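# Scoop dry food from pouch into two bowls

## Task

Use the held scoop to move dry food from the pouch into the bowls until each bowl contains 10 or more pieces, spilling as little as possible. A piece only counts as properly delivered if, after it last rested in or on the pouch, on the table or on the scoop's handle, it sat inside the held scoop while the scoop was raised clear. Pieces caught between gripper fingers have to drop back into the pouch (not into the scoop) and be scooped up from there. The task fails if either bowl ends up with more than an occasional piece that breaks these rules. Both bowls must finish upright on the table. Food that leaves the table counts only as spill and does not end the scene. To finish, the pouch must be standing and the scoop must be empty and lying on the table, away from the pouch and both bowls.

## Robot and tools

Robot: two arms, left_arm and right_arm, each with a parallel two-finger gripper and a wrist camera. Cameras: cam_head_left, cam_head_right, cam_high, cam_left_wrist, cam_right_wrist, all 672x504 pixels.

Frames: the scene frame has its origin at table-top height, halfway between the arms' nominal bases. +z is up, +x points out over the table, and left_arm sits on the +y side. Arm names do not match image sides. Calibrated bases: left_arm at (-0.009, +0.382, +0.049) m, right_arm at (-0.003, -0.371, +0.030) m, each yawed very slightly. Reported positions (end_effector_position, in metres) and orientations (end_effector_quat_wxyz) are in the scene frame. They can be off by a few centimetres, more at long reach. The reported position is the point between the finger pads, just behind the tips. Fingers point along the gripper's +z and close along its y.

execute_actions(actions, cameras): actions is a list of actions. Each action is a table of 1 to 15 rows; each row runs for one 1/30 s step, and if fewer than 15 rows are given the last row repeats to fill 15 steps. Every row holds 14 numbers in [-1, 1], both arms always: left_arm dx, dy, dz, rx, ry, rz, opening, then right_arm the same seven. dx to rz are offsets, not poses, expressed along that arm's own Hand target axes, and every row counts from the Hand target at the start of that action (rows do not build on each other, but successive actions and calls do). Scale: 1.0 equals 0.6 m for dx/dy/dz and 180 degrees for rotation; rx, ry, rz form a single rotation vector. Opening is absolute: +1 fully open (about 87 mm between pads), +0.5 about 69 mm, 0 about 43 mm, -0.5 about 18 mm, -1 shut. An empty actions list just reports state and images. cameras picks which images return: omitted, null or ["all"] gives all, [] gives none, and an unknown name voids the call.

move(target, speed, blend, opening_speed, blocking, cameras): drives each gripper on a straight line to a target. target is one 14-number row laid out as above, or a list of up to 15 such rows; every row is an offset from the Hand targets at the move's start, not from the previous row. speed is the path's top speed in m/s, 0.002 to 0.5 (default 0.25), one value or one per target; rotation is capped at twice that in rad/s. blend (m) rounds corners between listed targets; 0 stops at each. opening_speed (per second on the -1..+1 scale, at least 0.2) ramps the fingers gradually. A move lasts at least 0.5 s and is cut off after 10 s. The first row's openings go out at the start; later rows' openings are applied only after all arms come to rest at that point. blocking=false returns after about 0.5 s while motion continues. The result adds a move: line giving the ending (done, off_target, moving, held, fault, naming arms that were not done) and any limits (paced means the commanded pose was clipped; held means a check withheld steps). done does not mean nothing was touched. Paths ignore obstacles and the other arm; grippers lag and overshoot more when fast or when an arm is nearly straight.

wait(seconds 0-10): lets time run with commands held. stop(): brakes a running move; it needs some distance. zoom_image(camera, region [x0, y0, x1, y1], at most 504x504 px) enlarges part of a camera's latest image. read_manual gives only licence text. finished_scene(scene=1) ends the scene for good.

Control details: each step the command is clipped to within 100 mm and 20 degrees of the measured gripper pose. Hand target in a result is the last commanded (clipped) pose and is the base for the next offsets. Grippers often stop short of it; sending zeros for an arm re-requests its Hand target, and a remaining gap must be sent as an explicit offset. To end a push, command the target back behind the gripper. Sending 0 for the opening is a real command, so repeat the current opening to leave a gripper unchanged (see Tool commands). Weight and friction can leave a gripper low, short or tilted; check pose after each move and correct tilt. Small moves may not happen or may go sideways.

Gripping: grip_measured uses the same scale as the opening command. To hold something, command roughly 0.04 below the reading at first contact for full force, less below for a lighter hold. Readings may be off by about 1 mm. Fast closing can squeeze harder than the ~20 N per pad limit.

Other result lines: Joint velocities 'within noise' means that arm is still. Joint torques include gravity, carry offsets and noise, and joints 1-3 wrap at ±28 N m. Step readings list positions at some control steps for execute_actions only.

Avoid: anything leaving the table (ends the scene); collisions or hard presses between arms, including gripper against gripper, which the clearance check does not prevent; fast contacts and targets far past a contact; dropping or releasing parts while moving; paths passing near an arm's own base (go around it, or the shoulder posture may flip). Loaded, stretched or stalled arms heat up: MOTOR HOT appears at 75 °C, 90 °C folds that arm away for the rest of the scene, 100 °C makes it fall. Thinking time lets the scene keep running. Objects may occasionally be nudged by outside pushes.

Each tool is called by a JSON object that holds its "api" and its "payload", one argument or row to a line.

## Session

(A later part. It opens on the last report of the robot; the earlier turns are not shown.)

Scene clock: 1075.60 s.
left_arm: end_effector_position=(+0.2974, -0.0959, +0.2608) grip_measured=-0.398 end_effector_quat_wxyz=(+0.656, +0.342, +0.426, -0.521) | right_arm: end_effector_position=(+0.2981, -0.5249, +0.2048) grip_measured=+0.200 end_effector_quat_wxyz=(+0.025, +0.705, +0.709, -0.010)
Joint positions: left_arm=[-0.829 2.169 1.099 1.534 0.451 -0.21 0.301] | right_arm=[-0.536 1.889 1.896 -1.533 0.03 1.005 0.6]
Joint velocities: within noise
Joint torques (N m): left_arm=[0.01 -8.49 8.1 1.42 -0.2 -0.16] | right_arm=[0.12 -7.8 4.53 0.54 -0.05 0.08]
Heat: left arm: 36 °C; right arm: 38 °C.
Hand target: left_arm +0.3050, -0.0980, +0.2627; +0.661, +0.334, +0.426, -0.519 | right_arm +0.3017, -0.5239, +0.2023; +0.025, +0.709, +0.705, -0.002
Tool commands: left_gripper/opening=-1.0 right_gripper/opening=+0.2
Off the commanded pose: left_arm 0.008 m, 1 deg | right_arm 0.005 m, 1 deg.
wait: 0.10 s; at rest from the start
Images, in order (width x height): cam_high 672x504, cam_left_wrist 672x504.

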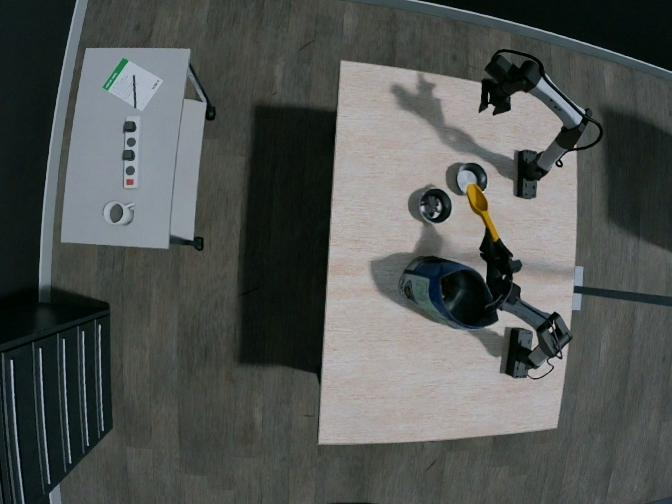

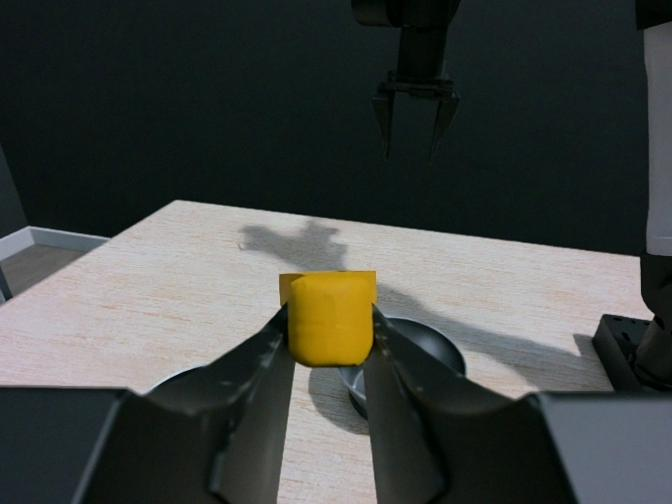

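{"api": "move", "payload": {
  "target": [-0.0378,-0.232,-0.1353,-0.035,0.1805,0.005,-1,0,0,0,0,0,0,0.2],
  "speed": 0.2
}}

Scene clock: 1099.30 s.
left_arm: end_effector_position=(+0.1483, -0.0490, +0.2322) grip_measured=-0.400 end_effector_quat_wxyz=(+0.521, +0.441, +0.628, -0.373) | right_arm: end_effector_position=(+0.2981, -0.5249, +0.2048) grip_measured=+0.200 end_effector_quat_wxyz=(+0.025, +0.705, +0.708, -0.010)
Joint positions: left_arm=[-1.19 1.466 0.785 0.502 0.02 -0.004 0.3] | right_arm=[-0.536 1.889 1.896 -1.533 0.03 1.005 0.6]
Joint velocities: within noise
Joint torques (N m): left_arm=[-0.62 -7.53 9.01 1.81 -0.07 -0.09] | right_arm=[0.08 -7.86 4.49 0.54 -0.05 0.11]
Heat: left arm: 37 °C; right arm: 38 °C.
Hand target: left_arm +0.1500, -0.0503, +0.2499; +0.537, +0.433, +0.619, -0.376 | right_arm +0.3017, -0.5239, +0.2023; +0.025, +0.709, +0.704, -0.002
Off the commanded pose: left_arm 0.018 m, 2 deg | right_arm 0.005 m, 1 deg.
move: off_target (left_arm)

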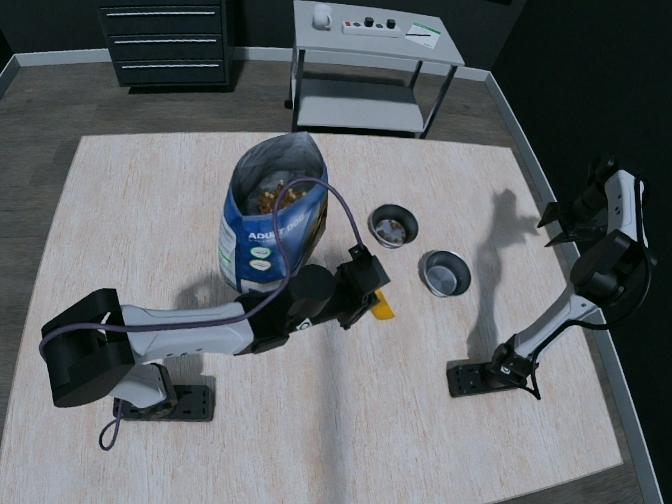

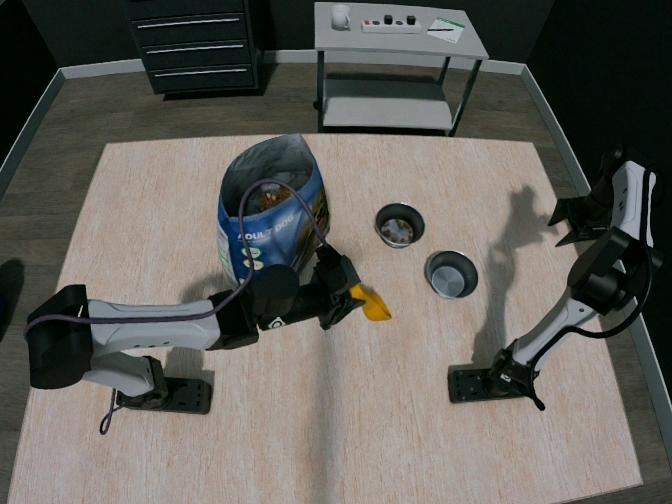

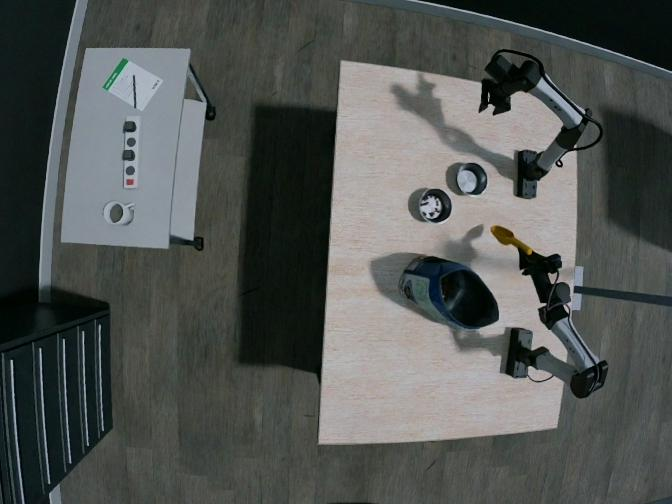

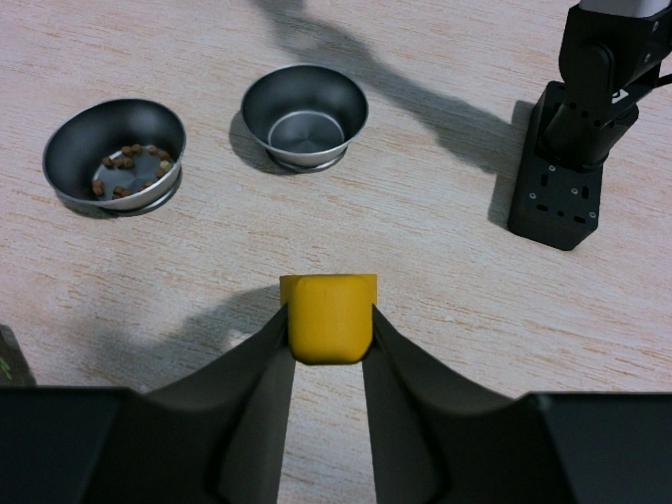

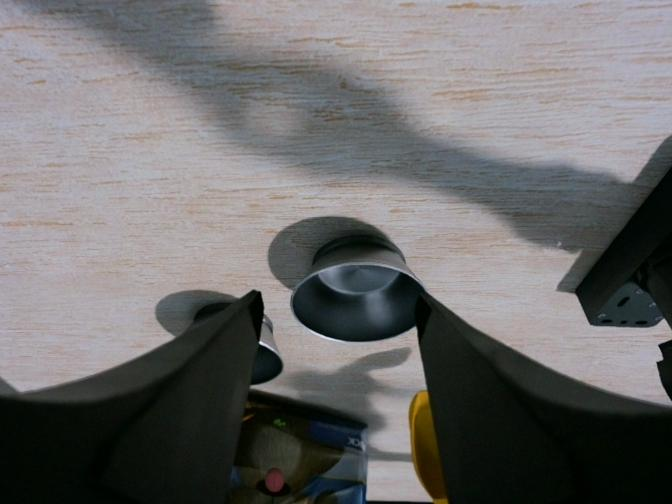

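{"api": "move", "payload": {
  "target": [0.1073,0,0.0151,0,0,0,-1,0,0,0,0,0,0,0.2],
  "speed": 0.1
}}

{"api": "zoom_image", "payload": {
  "camera": "cam_head_right",
  "region": [260, 220, 460, 380]
}}

Scene clock: 1108.23 s.
left_arm: end_effector_position=(+0.1490, -0.0504, +0.1870) grip_measured=-0.400 end_effector_quat_wxyz=(+0.531, +0.436, +0.620, -0.379) | right_arm: end_effector_position=(+0.2982, -0.5250, +0.2048) grip_measured=+0.200 end_effector_quat_wxyz=(+0.026, +0.705, +0.708, -0.010)
Joint positions: left_arm=[-1.19 1.593 0.658 0.786 0.019 -0.004 0.3] | right_arm=[-0.536 1.889 1.896 -1.532 0.03 1.005 0.6]
Joint velocities: within noise
Joint torques (N m): left_arm=[-0.62 -5.16 5.78 2.1 -0.11 -0.08] | right_arm=[0.16 -7.86 4.46 0.54 -0.05 0.1]
Heat: left arm: 36 °C; right arm: 37 °C.
Hand target: left_arm +0.1500, -0.0501, +0.1847; +0.537, +0.433, +0.619, -0.376 | right_arm +0.3018, -0.5240, +0.2023; +0.025, +0.709, +0.704, -0.002
Off the commanded pose: left_arm 0.002 m, 1 deg | right_arm 0.005 m, 1 deg.
move: done

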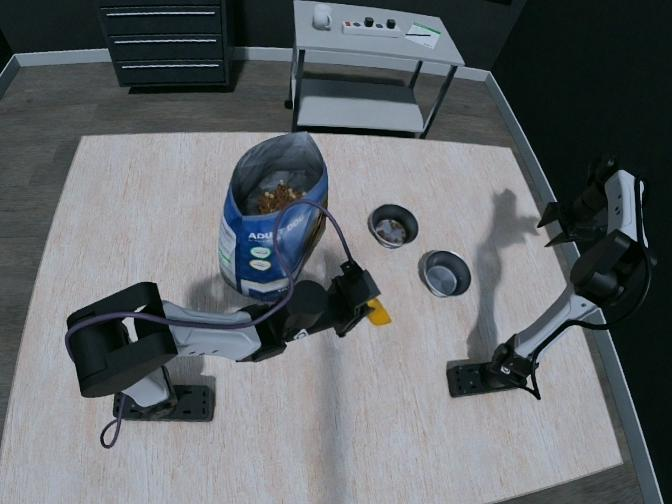

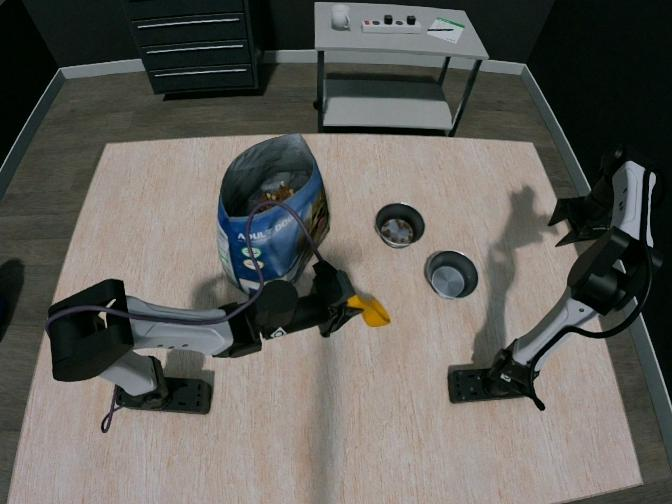

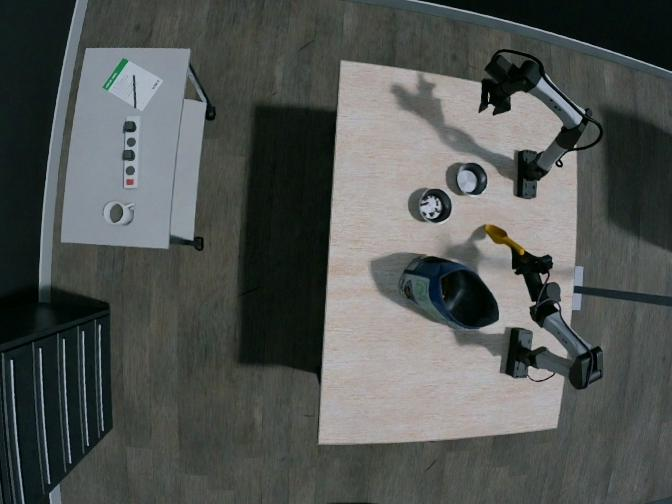

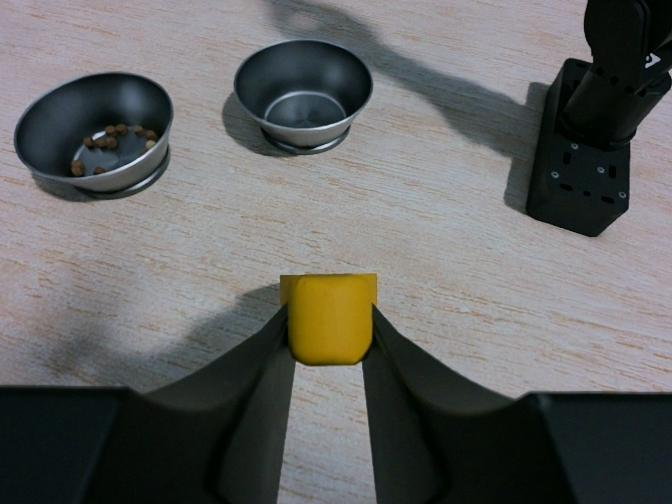

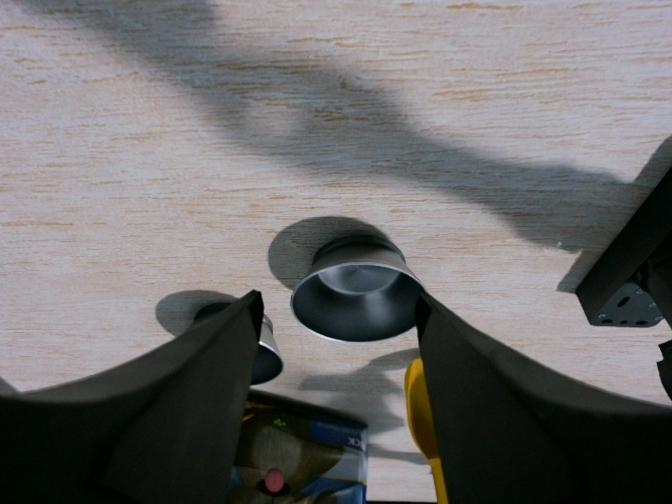

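Scaled by 2.520.

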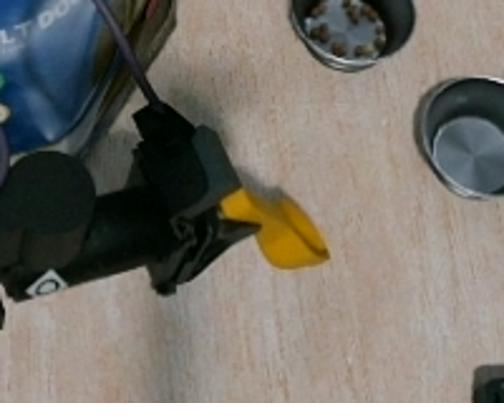

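{"api": "move", "payload": {
  "target": [0.0955,0,-0.0203,0,0,0,-1,0,0,0,0,0,0,0.2],
  "speed": 0.06,
  "cameras": ["cam_head_right","cam_left_wrist"]
}}

{"api": "zoom_image", "payload": {
  "camera": "cam_head_right",
  "region": [260, 220, 460, 380]
}}

Scene clock: 1113.13 s.
left_arm: end_effector_position=(+0.1433, -0.0348, +0.1391) grip_measured=-0.401 end_effector_quat_wxyz=(+0.540, +0.431, +0.612, -0.385) | right_arm: end_effector_position=(+0.2982, -0.5250, +0.2048) grip_measured=+0.200 end_effector_quat_wxyz=(+0.026, +0.705, +0.708, -0.010)
Joint positions: left_arm=[-1.19 1.742 0.5 1.121 0.019 -0.003 0.299] | right_arm=[-0.536 1.889 1.896 -1.532 0.03 1.005 0.6]
Joint velocities: left_arm=[-0.007 -0.002 -0.017 -0.051 -0.081 -0.154 -0.001] | right_arm=[within noise]
Joint torques (N m): left_arm=[-0.59 -5 4.22 1.87 -0.1 -0.08] | right_arm=[0.09 -7.92 4.48 0.55 -0.05 0.1]
Heat: left arm: 36 °C; right arm: 37 °C.
Hand target: left_arm +0.1431, -0.0311, +0.1298; +0.537, +0.433, +0.619, -0.375 | right_arm +0.3018, -0.5240, +0.2023; +0.025, +0.709, +0.704, -0.002
Off the commanded pose: left_arm 0.010 m, 1 deg | right_arm 0.005 m, 1 deg.
move: done
Images, in order (width x height): cam_head_right 672x504, cam_left_wrist 672x504.

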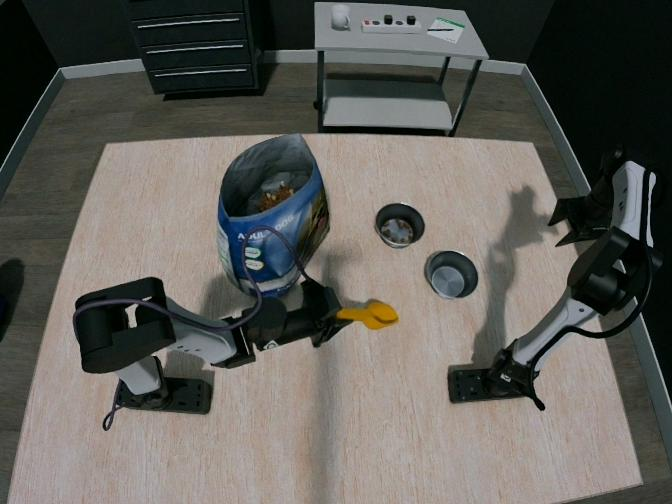

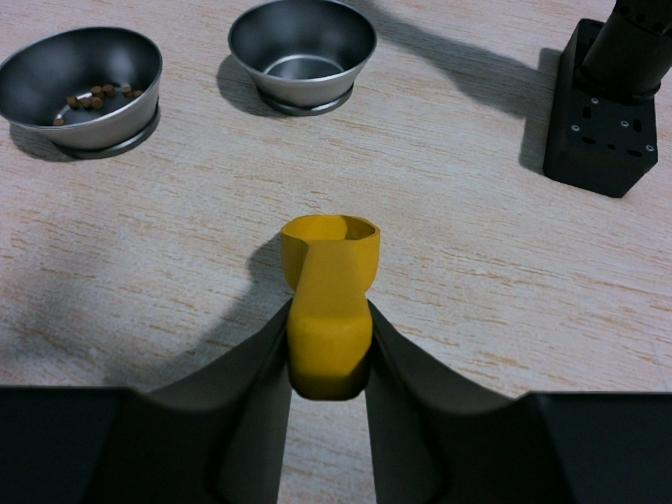

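Scaled by 2.520.

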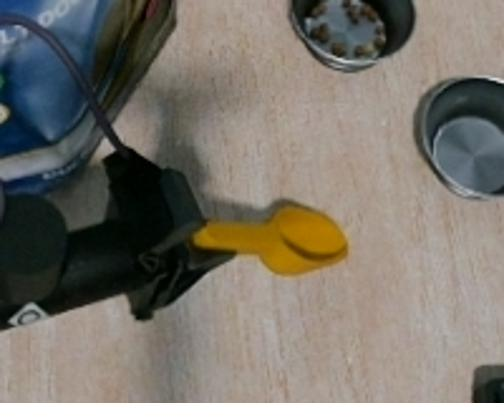

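{"api": "move", "payload": {
  "target": [0.0497,0,-0.0183,0,0,0,-1,0,0,0,0,0,0,0.2],
  "speed": 0.06,
  "cameras": ["cam_head_right","cam_left_wrist"]
}}

{"api": "zoom_image", "payload": {
  "camera": "cam_head_right",
  "region": [260, 220, 460, 380]
}}

Scene clock: 1125.63 s.
left_arm: end_effector_position=(+0.1376, -0.0196, +0.1055) grip_measured=-0.401 end_effector_quat_wxyz=(+0.535, +0.434, +0.617, -0.381) | right_arm: end_effector_position=(+0.2982, -0.5250, +0.2048) grip_measured=+0.200 end_effector_quat_wxyz=(+0.026, +0.705, +0.708, -0.010)
Joint positions: left_arm=[-1.19 1.856 0.417 1.301 0.019 -0.003 0.299] | right_arm=[-0.536 1.889 1.896 -1.532 0.03 1.005 0.6]
Joint velocities: within noise
Joint torques (N m): left_arm=[-0.58 -5.24 3.43 2.03 -0.09 -0.08] | right_arm=[0.16 -7.84 4.49 0.55 -0.05 0.09]
Heat: left arm: 35 °C; right arm: 37 °C.
Hand target: left_arm +0.1379, -0.0170, +0.1017; +0.537, +0.433, +0.619, -0.375 | right_arm +0.3018, -0.5240, +0.2023; +0.025, +0.709, +0.704, -0.002
Off the commanded pose: left_arm 0.005 m, 1 deg | right_arm 0.005 m, 1 deg.
move: done
Images, in order (width x height): cam_head_right 672x504, cam_left_wrist 672x504.

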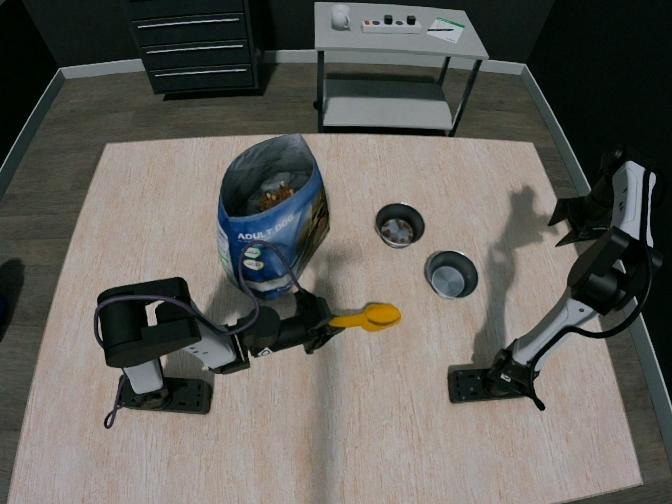

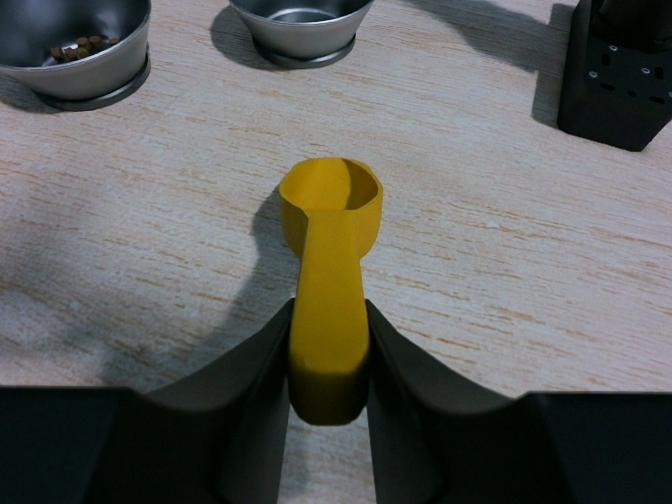

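Scaled by 2.520.

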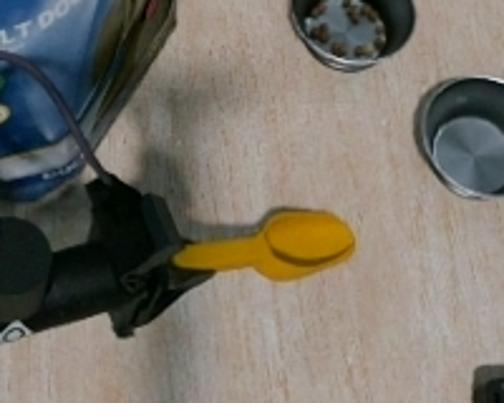

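{"api": "move", "payload": {
  "target": [-0.5068,0.1353,-0.1415,-0.1112,-0.0714,-0.003,-1,0,0,0,0,0,0,0.2],
  "speed": 0.25,
  "cameras": ["cam_head_right","cam_left_wrist"]
}}

Scene clock: 1136.57 s.
left_arm: end_effector_position=(+0.1963, +0.0448, +0.3975) grip_measured=-0.401 end_effector_quat_wxyz=(+0.654, +0.299, +0.621, -0.312) | right_arm: end_effector_position=(+0.2982, -0.5250, +0.2048) grip_measured=+0.200 end_effector_quat_wxyz=(+0.026, +0.705, +0.708, -0.010)
Joint positions: left_arm=[-1.107 1.081 0.963 0.168 -0.234 0.016 0.299] | right_arm=[-0.536 1.889 1.896 -1.532 0.03 1.005 0.6]
Joint velocities: within noise
Joint torques (N m): left_arm=[0.1 -3.41 10.37 1.83 -0.1 -0.06] | right_arm=[0.08 -7.88 4.48 0.55 -0.04 0.12]
Heat: left arm: 35 °C; right arm: 37 °C.
Hand target: left_arm +0.2000, +0.0494, +0.4148; +0.668, +0.286, +0.613, -0.311 | right_arm +0.3018, -0.5240, +0.2023; +0.025, +0.709, +0.704, -0.002
Off the commanded pose: left_arm 0.018 m, 2 deg | right_arm 0.005 m, 1 deg.
move: off_target (left_arm)
Images, in order (width x height): cam_head_right 672x504, cam_left_wrist 672x504.

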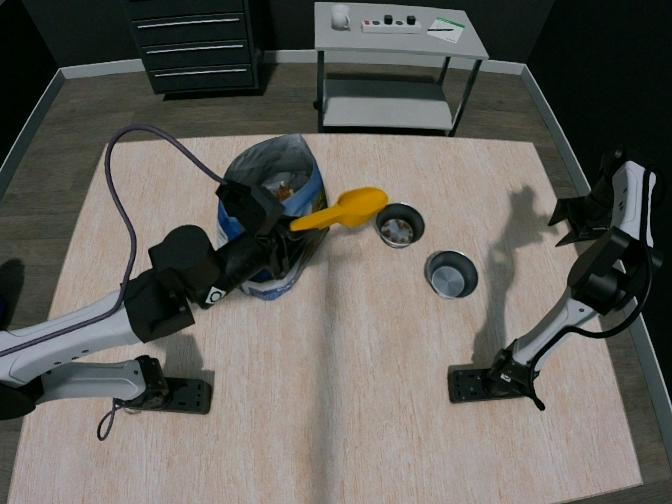

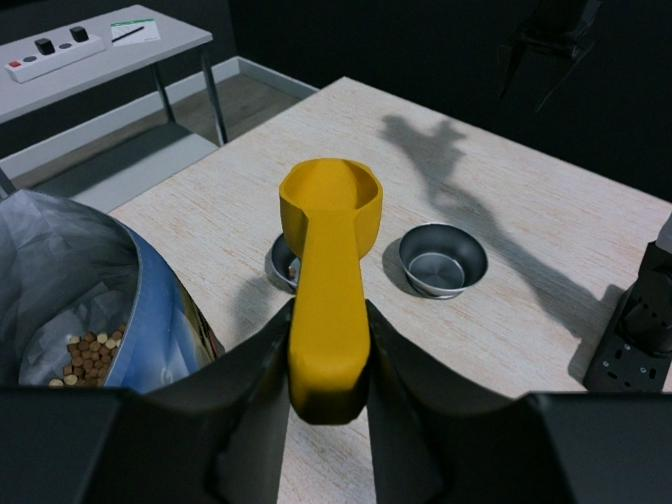

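{"api": "move", "payload": {
  "target": [-0.046,0.3145,0.0497,-0.0995,0.027,0.0043,-1,0,0,0,0,0,0,0.2],
  "speed": 0.2,
  "cameras": ["cam_head_right","cam_left_wrist","cam_head_left"]
}}

Scene clock: 1144.33 s.
left_arm: end_effector_position=(+0.3618, +0.1522, +0.4290) grip_measured=-0.401 end_effector_quat_wxyz=(+0.671, +0.196, +0.691, -0.185) | right_arm: end_effector_position=(+0.2982, -0.5250, +0.2048) grip_measured=+0.200 end_effector_quat_wxyz=(+0.026, +0.705, +0.708, -0.010)
Joint positions: left_arm=[-0.539 1.278 1.289 -0.043 -0.016 0.007 0.299] | right_arm=[-0.536 1.889 1.896 -1.532 0.03 1.005 0.6]
Joint velocities: within noise
Joint torques (N m): left_arm=[-0.1 -3.75 10.95 1.85 0.2 -0.18] | right_arm=[0.06 -7.8 4.48 0.58 -0.05 0.09]
Heat: left arm: 35 °C; right arm: 37 °C.
Hand target: left_arm +0.3620, +0.1498, +0.4449; +0.680, +0.196, +0.680, -0.195 | right_arm +0.3017, -0.5239, +0.2023; +0.025, +0.709, +0.704, -0.002
Off the commanded pose: left_arm 0.016 m, 2 deg | right_arm 0.005 m, 1 deg.
move: off_target (left_arm)
Images, in order (width x height): cam_head_left 672x504, cam_head_right 672x504, cam_left_wrist 672x504.

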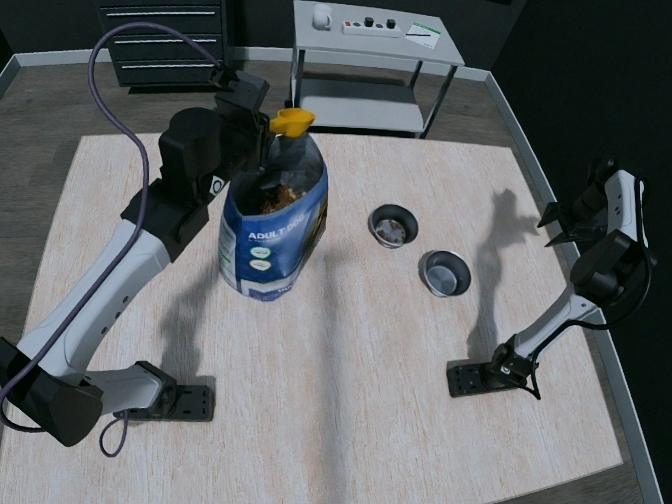

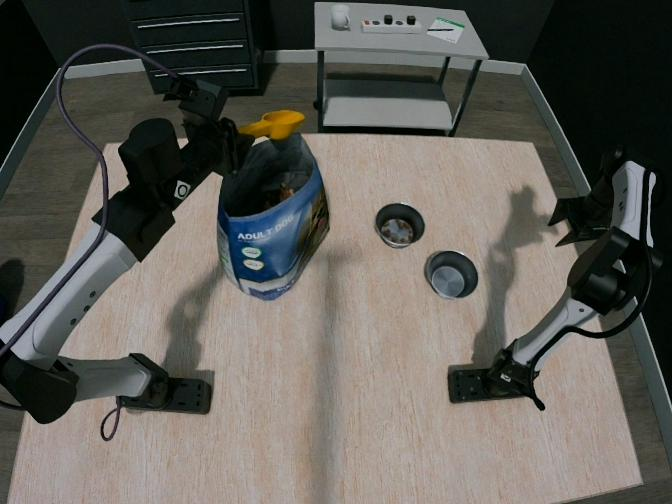

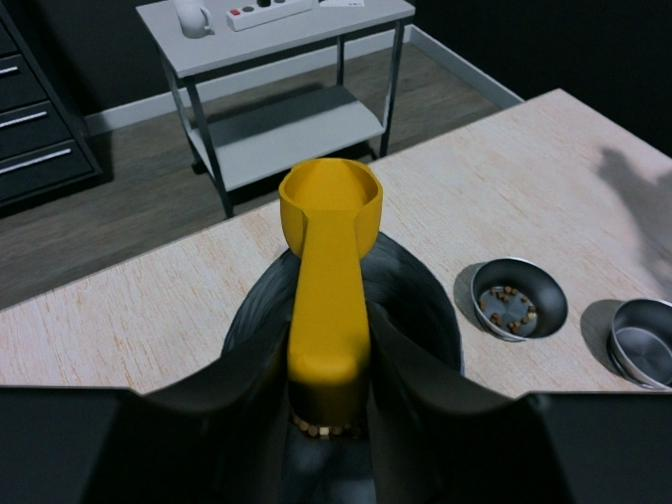

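{"api": "move", "payload": {
  "target": [
    [0.008,0,0,0,0.222,0,-1,0,0,0,0,0,0,0.2],
    [0.1017,0,0,0,0.278,0,-1,0,0,0,0,0,0,0.2],
    [0.2017,0,0.008,0,0.3056,0,-1,0,0,0,0,0,0,0.2]
  ],
  "speed": 0.18,
  "blend": 0.02,
  "cameras": ["cam_head_right","cam_left_wrist","cam_head_left"]
}}

Scene clock: 1154.77 s.
left_arm: end_effector_position=(+0.3673, +0.1484, +0.3137) grip_measured=-0.401 end_effector_quat_wxyz=(+0.274, +0.267, +0.921, -0.071) | right_arm: end_effector_position=(+0.2982, -0.5250, +0.2048) grip_measured=+0.200 end_effector_quat_wxyz=(+0.026, +0.705, +0.708, -0.010)
Joint positions: left_arm=[-0.539 2.029 2.407 -1.375 -0.015 0.006 0.299] | right_arm=[-0.536 1.889 1.896 -1.532 0.03 1.005 0.6]
Joint velocities: within noise
Joint torques (N m): left_arm=[-0.12 -11.41 5.45 1.4 0.24 -0.17] | right_arm=[0.03 -7.83 4.53 0.55 -0.03 0.1]
Heat: left arm: 37 °C; right arm: 37 °C.
Hand target: left_arm +0.3661, +0.1473, +0.3238; +0.289, +0.263, +0.917, -0.083 | right_arm +0.3017, -0.5239, +0.2023; +0.025, +0.709, +0.704, -0.002
Off the commanded pose: left_arm 0.010 m, 2 deg | right_arm 0.005 m, 1 deg.
move: done
Images, in order (width x height): cam_head_left 672x504, cam_head_right 672x504, cam_left_wrist 672x504.

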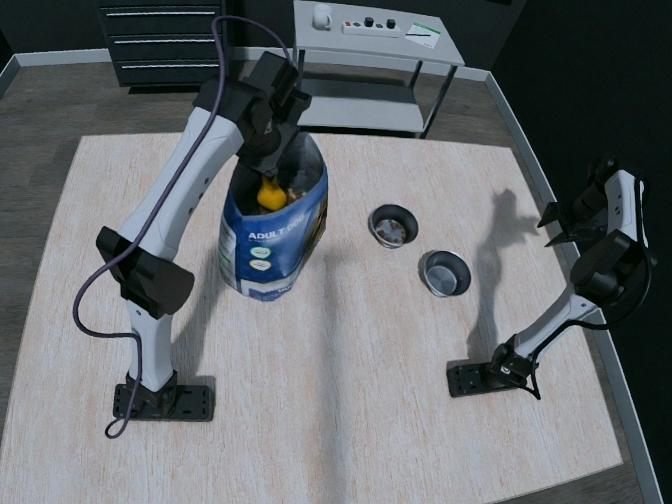

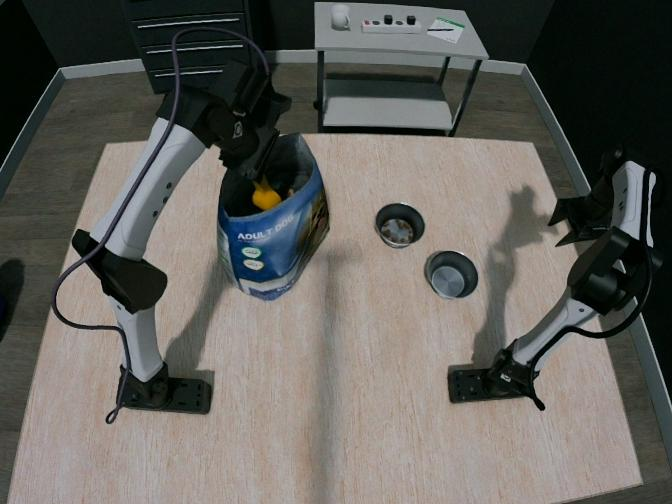

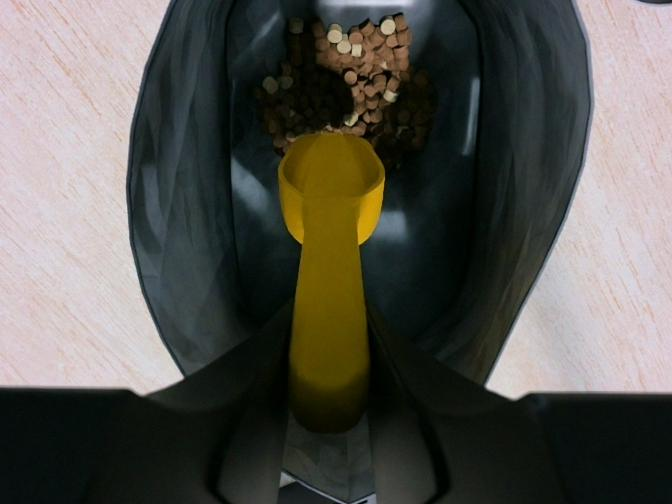

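{"api": "move", "payload": {
  "target": [
    [0.0497,0,0.071,0,0.0,0,-1,0,0,0,0,0,0,0.2],
    [0.027,0,0.1113,0,-0.0556,0,-1,0,0,0,0,0,0,0.2]
  ],
  "speed": [0.08,0.06],
  "blend": 0.005,
  "cameras": ["cam_head_left","cam_left_wrist"]
}}

Scene clock: 1164.07 s.
left_arm: end_effector_position=(+0.3859, +0.1344, +0.2525) grip_measured=-0.402 end_effector_quat_wxyz=(+0.353, +0.259, +0.894, -0.099) | right_arm: end_effector_position=(+0.2982, -0.5250, +0.2048) grip_measured=+0.200 end_effector_quat_wxyz=(+0.026, +0.705, +0.708, -0.010)
Joint positions: left_arm=[-0.539 1.792 1.723 -0.752 -0.004 0.004 0.299] | right_arm=[-0.536 1.889 1.896 -1.532 0.03 1.005 0.6]
Joint velocities: within noise
Joint torques (N m): left_arm=[-0.1 -10.41 6.01 1.75 0.12 -0.15] | right_arm=[0.14 -7.79 4.48 0.53 -0.05 0.1]
Heat: left arm: 36 °C; right arm: 37 °C.
Hand target: left_arm +0.3873, +0.1342, +0.2600; +0.368, +0.255, +0.888, -0.105 | right_arm +0.3017, -0.5239, +0.2023; +0.025, +0.709, +0.704, -0.002
Off the commanded pose: left_arm 0.007 m, 2 deg | right_arm 0.005 m, 1 deg.
move: done
Images, in order (width x height): cam_head_left 672x504, cam_left_wrist 672x504.

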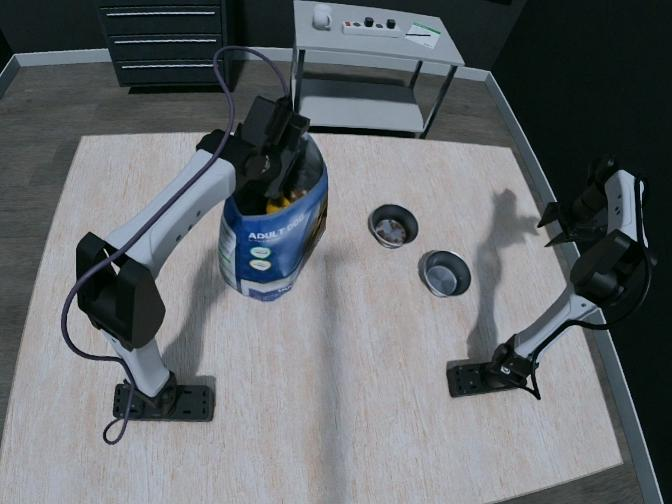

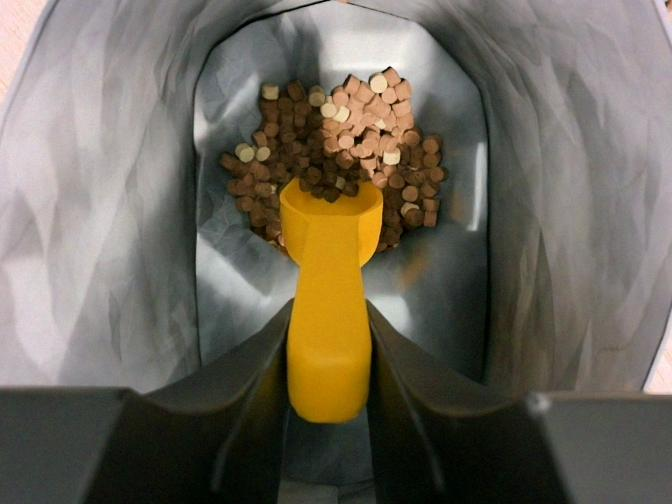

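{"api": "move", "payload": {
  "target": [
    [-0.0094,0,0.0189,0,0,0,-1,0,0,0,0,0,0,0.2],
    [0,0,-0.0589,0,-0.0833,0,-1,0,0,0,0,0,0,0.2],
    [-0.0436,0,-0.1332,0,-0.1944,0,-1,0,0,0,0,0,0,0.2],
    [-0.112,0,-0.2533,0,-0.294,0,-1,0,0,0,0,0,0,0.2]
  ],
  "speed": [0.06,0.14,0.14,0.14],
  "blend": [0.005,0.015,0.015,0],
  "cameras": ["cam_head_left","cam_left_wrist"]
}}

{"api": "zoom_image", "payload": {
  "camera": "cam_left_wrist",
  "region": [230, 120, 430, 270]
}}

Scene clock: 1177.23 s.
left_arm: end_effector_position=(+0.3393, +0.1638, +0.4071) grip_measured=-0.402 end_effector_quat_wxyz=(+0.714, +0.185, +0.643, -0.203) | right_arm: end_effector_position=(+0.2982, -0.5250, +0.2048) grip_measured=+0.200 end_effector_quat_wxyz=(+0.026, +0.705, +0.708, -0.010)
Joint positions: left_arm=[-0.539 1.129 0.973 0.259 -0.004 0.004 0.299] | right_arm=[-0.536 1.889 1.896 -1.532 0.03 1.005 0.6]
Joint velocities: within noise
Joint torques (N m): left_arm=[-0.06 -4.59 6.79 2.08 0.13 -0.16] | right_arm=[0.16 -7.9 4.52 0.54 -0.03 0.11]
Heat: left arm: 36 °C; right arm: 37 °C.
Hand target: left_arm +0.3365, +0.1658, +0.4149; +0.725, +0.182, +0.631, -0.208 | right_arm +0.3017, -0.5239, +0.2023; +0.025, +0.709, +0.704, -0.002
Off the commanded pose: left_arm 0.009 m, 2 deg | right_arm 0.005 m, 1 deg.
move: done
Images, in order (width x height): cam_head_left 672x504, cam_left_wrist 672x504.

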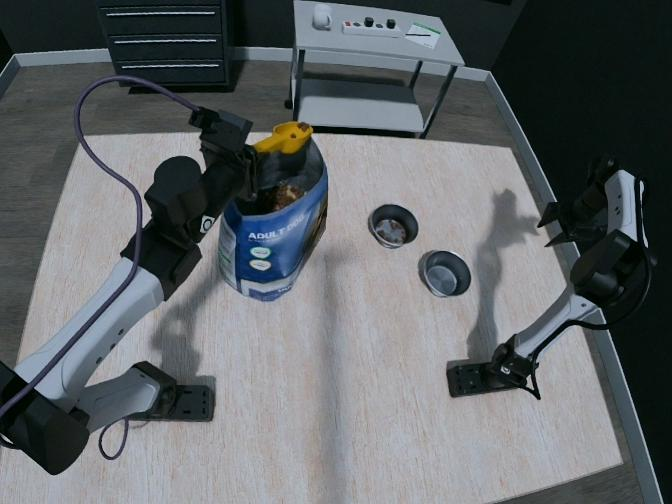

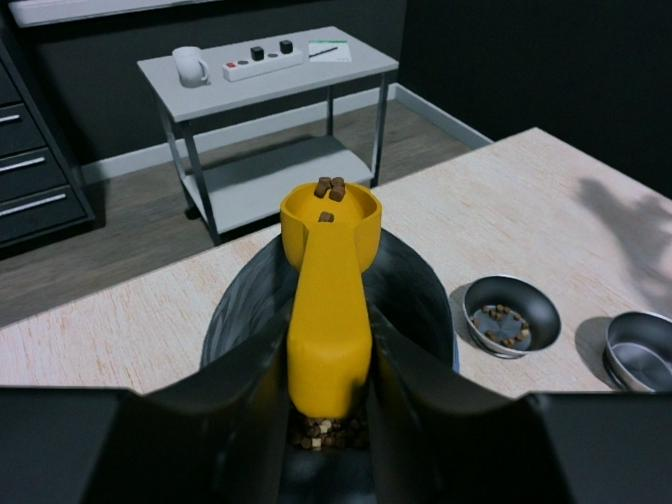

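Scaled by 2.520.

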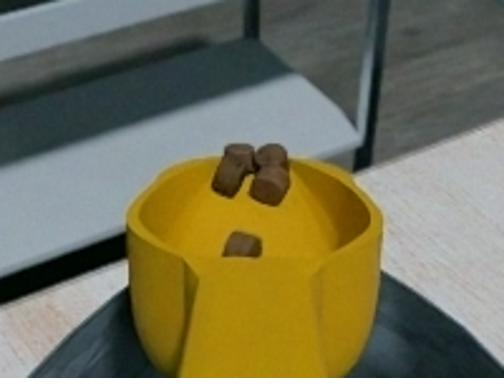

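{"api": "move", "payload": {
  "target": [0,0,0,0,-0.083,0,-1,0,0,0,0,0,0,0.2],
  "speed": 0.15,
  "cameras": ["cam_head_left","cam_left_wrist"]
}}

{"api": "zoom_image", "payload": {
  "camera": "cam_left_wrist",
  "region": [230, 120, 430, 270]
}}

{"api": "zoom_image", "payload": {
  "camera": "cam_head_left",
  "region": [230, 90, 350, 170]
}}

Scene clock: 1185.93 s.
left_arm: end_effector_position=(+0.3360, +0.1658, +0.4151) grip_measured=-0.402 end_effector_quat_wxyz=(+0.798, +0.154, +0.537, -0.227) | right_arm: end_effector_position=(+0.2982, -0.5250, +0.2048) grip_measured=+0.200 end_effector_quat_wxyz=(+0.026, +0.705, +0.708, -0.010)
Joint positions: left_arm=[-0.539 1.148 0.734 0.799 -0.004 0.004 0.299] | right_arm=[-0.536 1.889 1.896 -1.532 0.03 1.005 0.6]
Joint velocities: within noise
Joint torques (N m): left_arm=[-0.06 -2.44 6.78 1.91 0.13 -0.16] | right_arm=[0.12 -7.92 4.46 0.53 -0.03 0.09]
Heat: left arm: 36 °C; right arm: 37 °C.
Hand target: left_arm +0.3366, +0.1658, +0.4149; +0.801, +0.153, +0.532, -0.230 | right_arm +0.3017, -0.5239, +0.2023; +0.025, +0.709, +0.704, -0.002
Off the commanded pose: left_arm 0.001 m, 1 deg | right_arm 0.005 m, 1 deg.
move: done
Images, in order (width x height): cam_head_left 672x504, cam_left_wrist 672x504.

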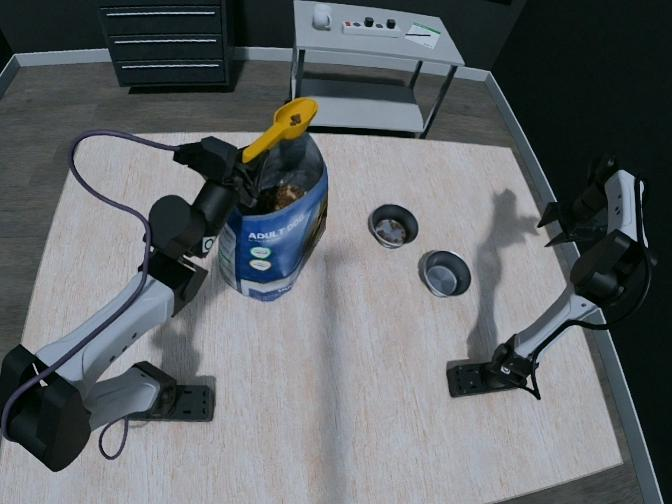

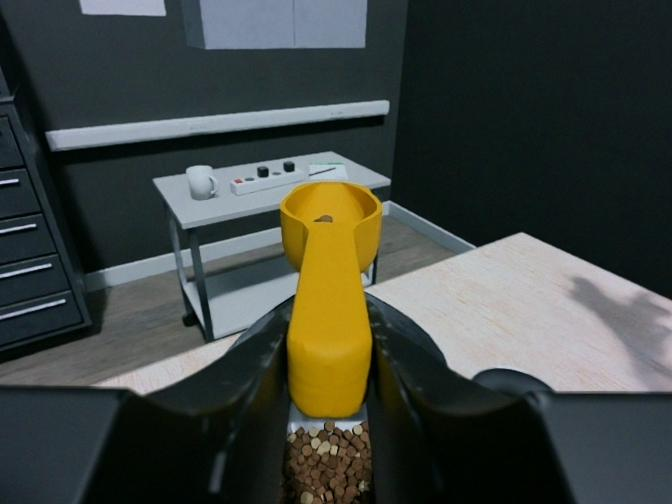

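Scaled by 2.520.

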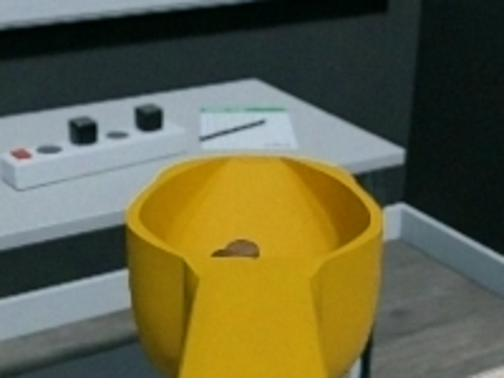

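Scaled by 4.200.

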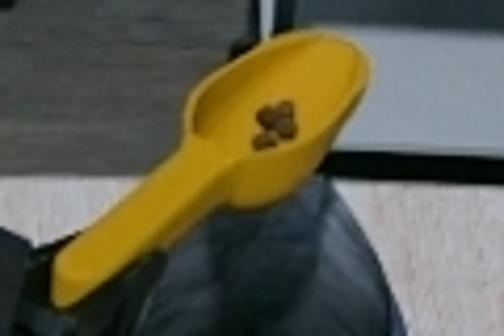

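{"api": "move", "payload": {
  "target": [
    [-0.0266,0,0.0655,0,0.238,0,-1,0,0,0,0,0,0,0.2],
    [-0.0266,0,0.0655,0,0.3494,0,-1,0,0,0,0,0,0,0.2],
    [0.067,0,0.0259,0,0.405,0,-1,0,0,0,0,0,0,0.2],
    [0.1604,0,-0.0099,0,0.4328,0,-1,0,0,0,0,0,0,0.2],
    [0.2556,0,-0.05,0,0.4328,0,-1,0,0,0,0,0,0,0.2]
  ],
  "speed": [0.25,0.25,0.2,0.2,0.08],
  "blend": [0.02,0.01,0.02,0.02,0],
  "cameras": ["cam_head_left","cam_left_wrist"]
}}

Scene clock: 1199.57 s.
left_arm: end_effector_position=(+0.3628, +0.1490, +0.2532) grip_measured=-0.402 end_effector_quat_wxyz=(+0.272, +0.267, +0.921, -0.076) | right_arm: end_effector_position=(+0.2982, -0.5250, +0.2048) grip_measured=+0.200 end_effector_quat_wxyz=(+0.026, +0.705, +0.708, -0.010)
Joint positions: left_arm=[-0.539 1.862 1.902 -1.037 -0.004 0.004 0.299] | right_arm=[-0.536 1.889 1.896 -1.532 0.03 1.005 0.6]
Joint velocities: within noise
Joint torques (N m): left_arm=[-0.1 -11.06 5.86 1.47 0.12 -0.16] | right_arm=[0.03 -7.87 4.44 0.56 -0.05 0.1]
Heat: left arm: 36 °C; right arm: 37 °C.
Hand target: left_arm +0.3636, +0.1490, +0.2619; +0.288, +0.263, +0.917, -0.082 | right_arm +0.3017, -0.5239, +0.2023; +0.025, +0.709, +0.704, -0.002
Off the commanded pose: left_arm 0.009 m, 2 deg | right_arm 0.005 m, 1 deg.
move: done
Images, in order (width x height): cam_head_left 672x504, cam_left_wrist 672x504.

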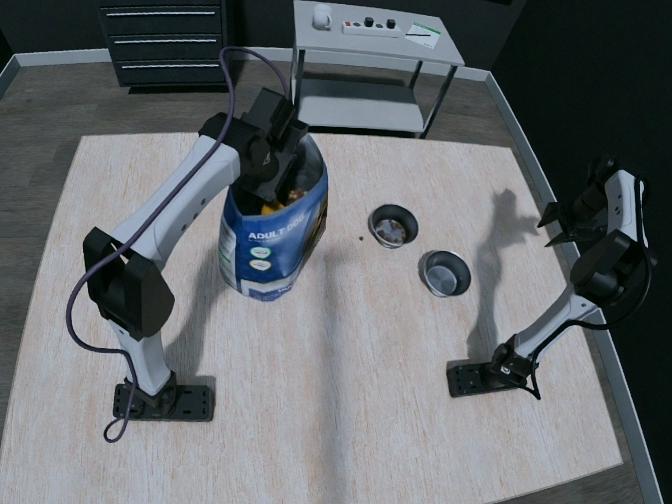

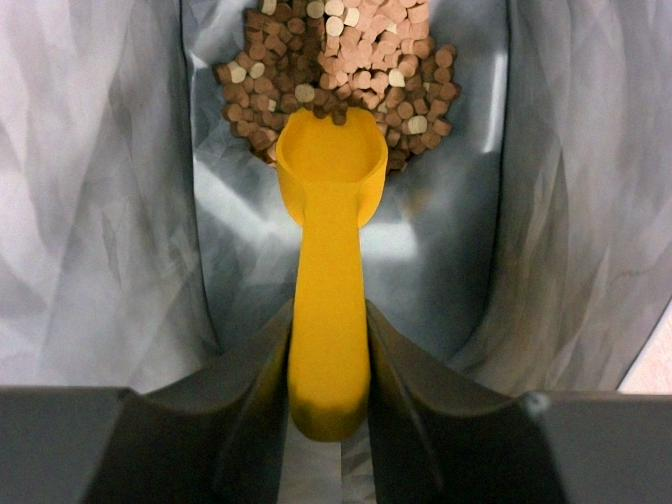

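{"api": "move", "payload": {
  "target": [
    [-0.0005,0,0.0573,0,0,0,-1,0,0,0,0,0,0,0.2],
    [-0.0307,0,0.0725,0,-0.0556,0,-1,0,0,0,0,0,0,0.2]
  ],
  "speed": 0.05,
  "blend": [0.01,0],
  "cameras": ["cam_head_left","cam_left_wrist"]
}}

Scene clock: 1214.13 s.
left_arm: end_effector_position=(+0.4031, +0.1237, +0.2539) grip_measured=-0.402 end_effector_quat_wxyz=(+0.389, +0.254, +0.879, -0.109) | right_arm: end_effector_position=(+0.2982, -0.5250, +0.2048) grip_measured=+0.200 end_effector_quat_wxyz=(+0.026, +0.705, +0.708, -0.010)
Joint positions: left_arm=[-0.539 1.799 1.689 -0.629 -0.004 0.004 0.299] | right_arm=[-0.536 1.889 1.896 -1.532 0.03 1.005 0.6]
Joint velocities: within noise
Joint torques (N m): left_arm=[-0.1 -8.14 4.82 1.47 0.12 -0.15] | right_arm=[0.06 -7.82 4.49 0.56 -0.05 0.09]
Heat: left arm: 37 °C; right arm: 36 °C.
Hand target: left_arm +0.3975, +0.1279, +0.2367; +0.367, +0.255, +0.888, -0.105 | right_arm +0.3017, -0.5239, +0.2023; +0.025, +0.709, +0.704, -0.002
Off the commanded pose: left_arm 0.018 m, 3 deg | right_arm 0.005 m, 1 deg.
move: off_target (left_arm)
Images, in order (width x height): cam_head_left 672x504, cam_left_wrist 672x504.

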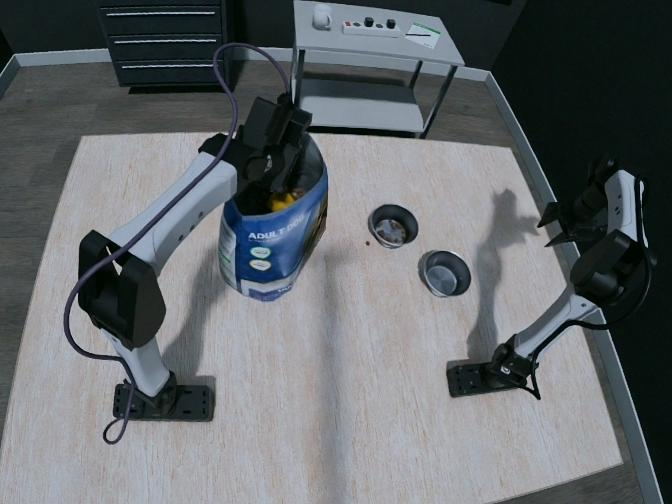

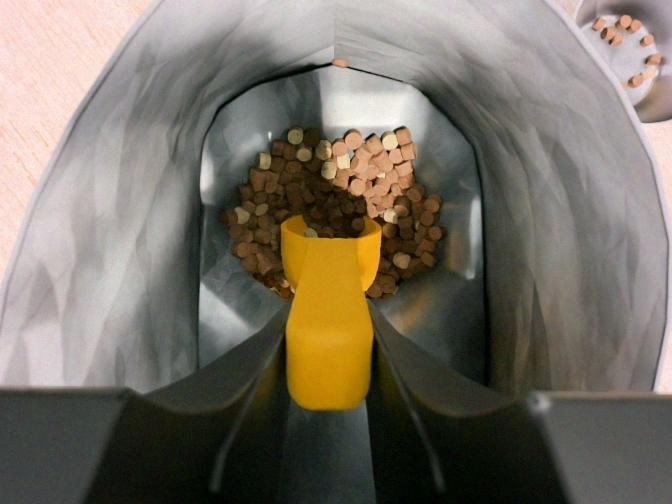

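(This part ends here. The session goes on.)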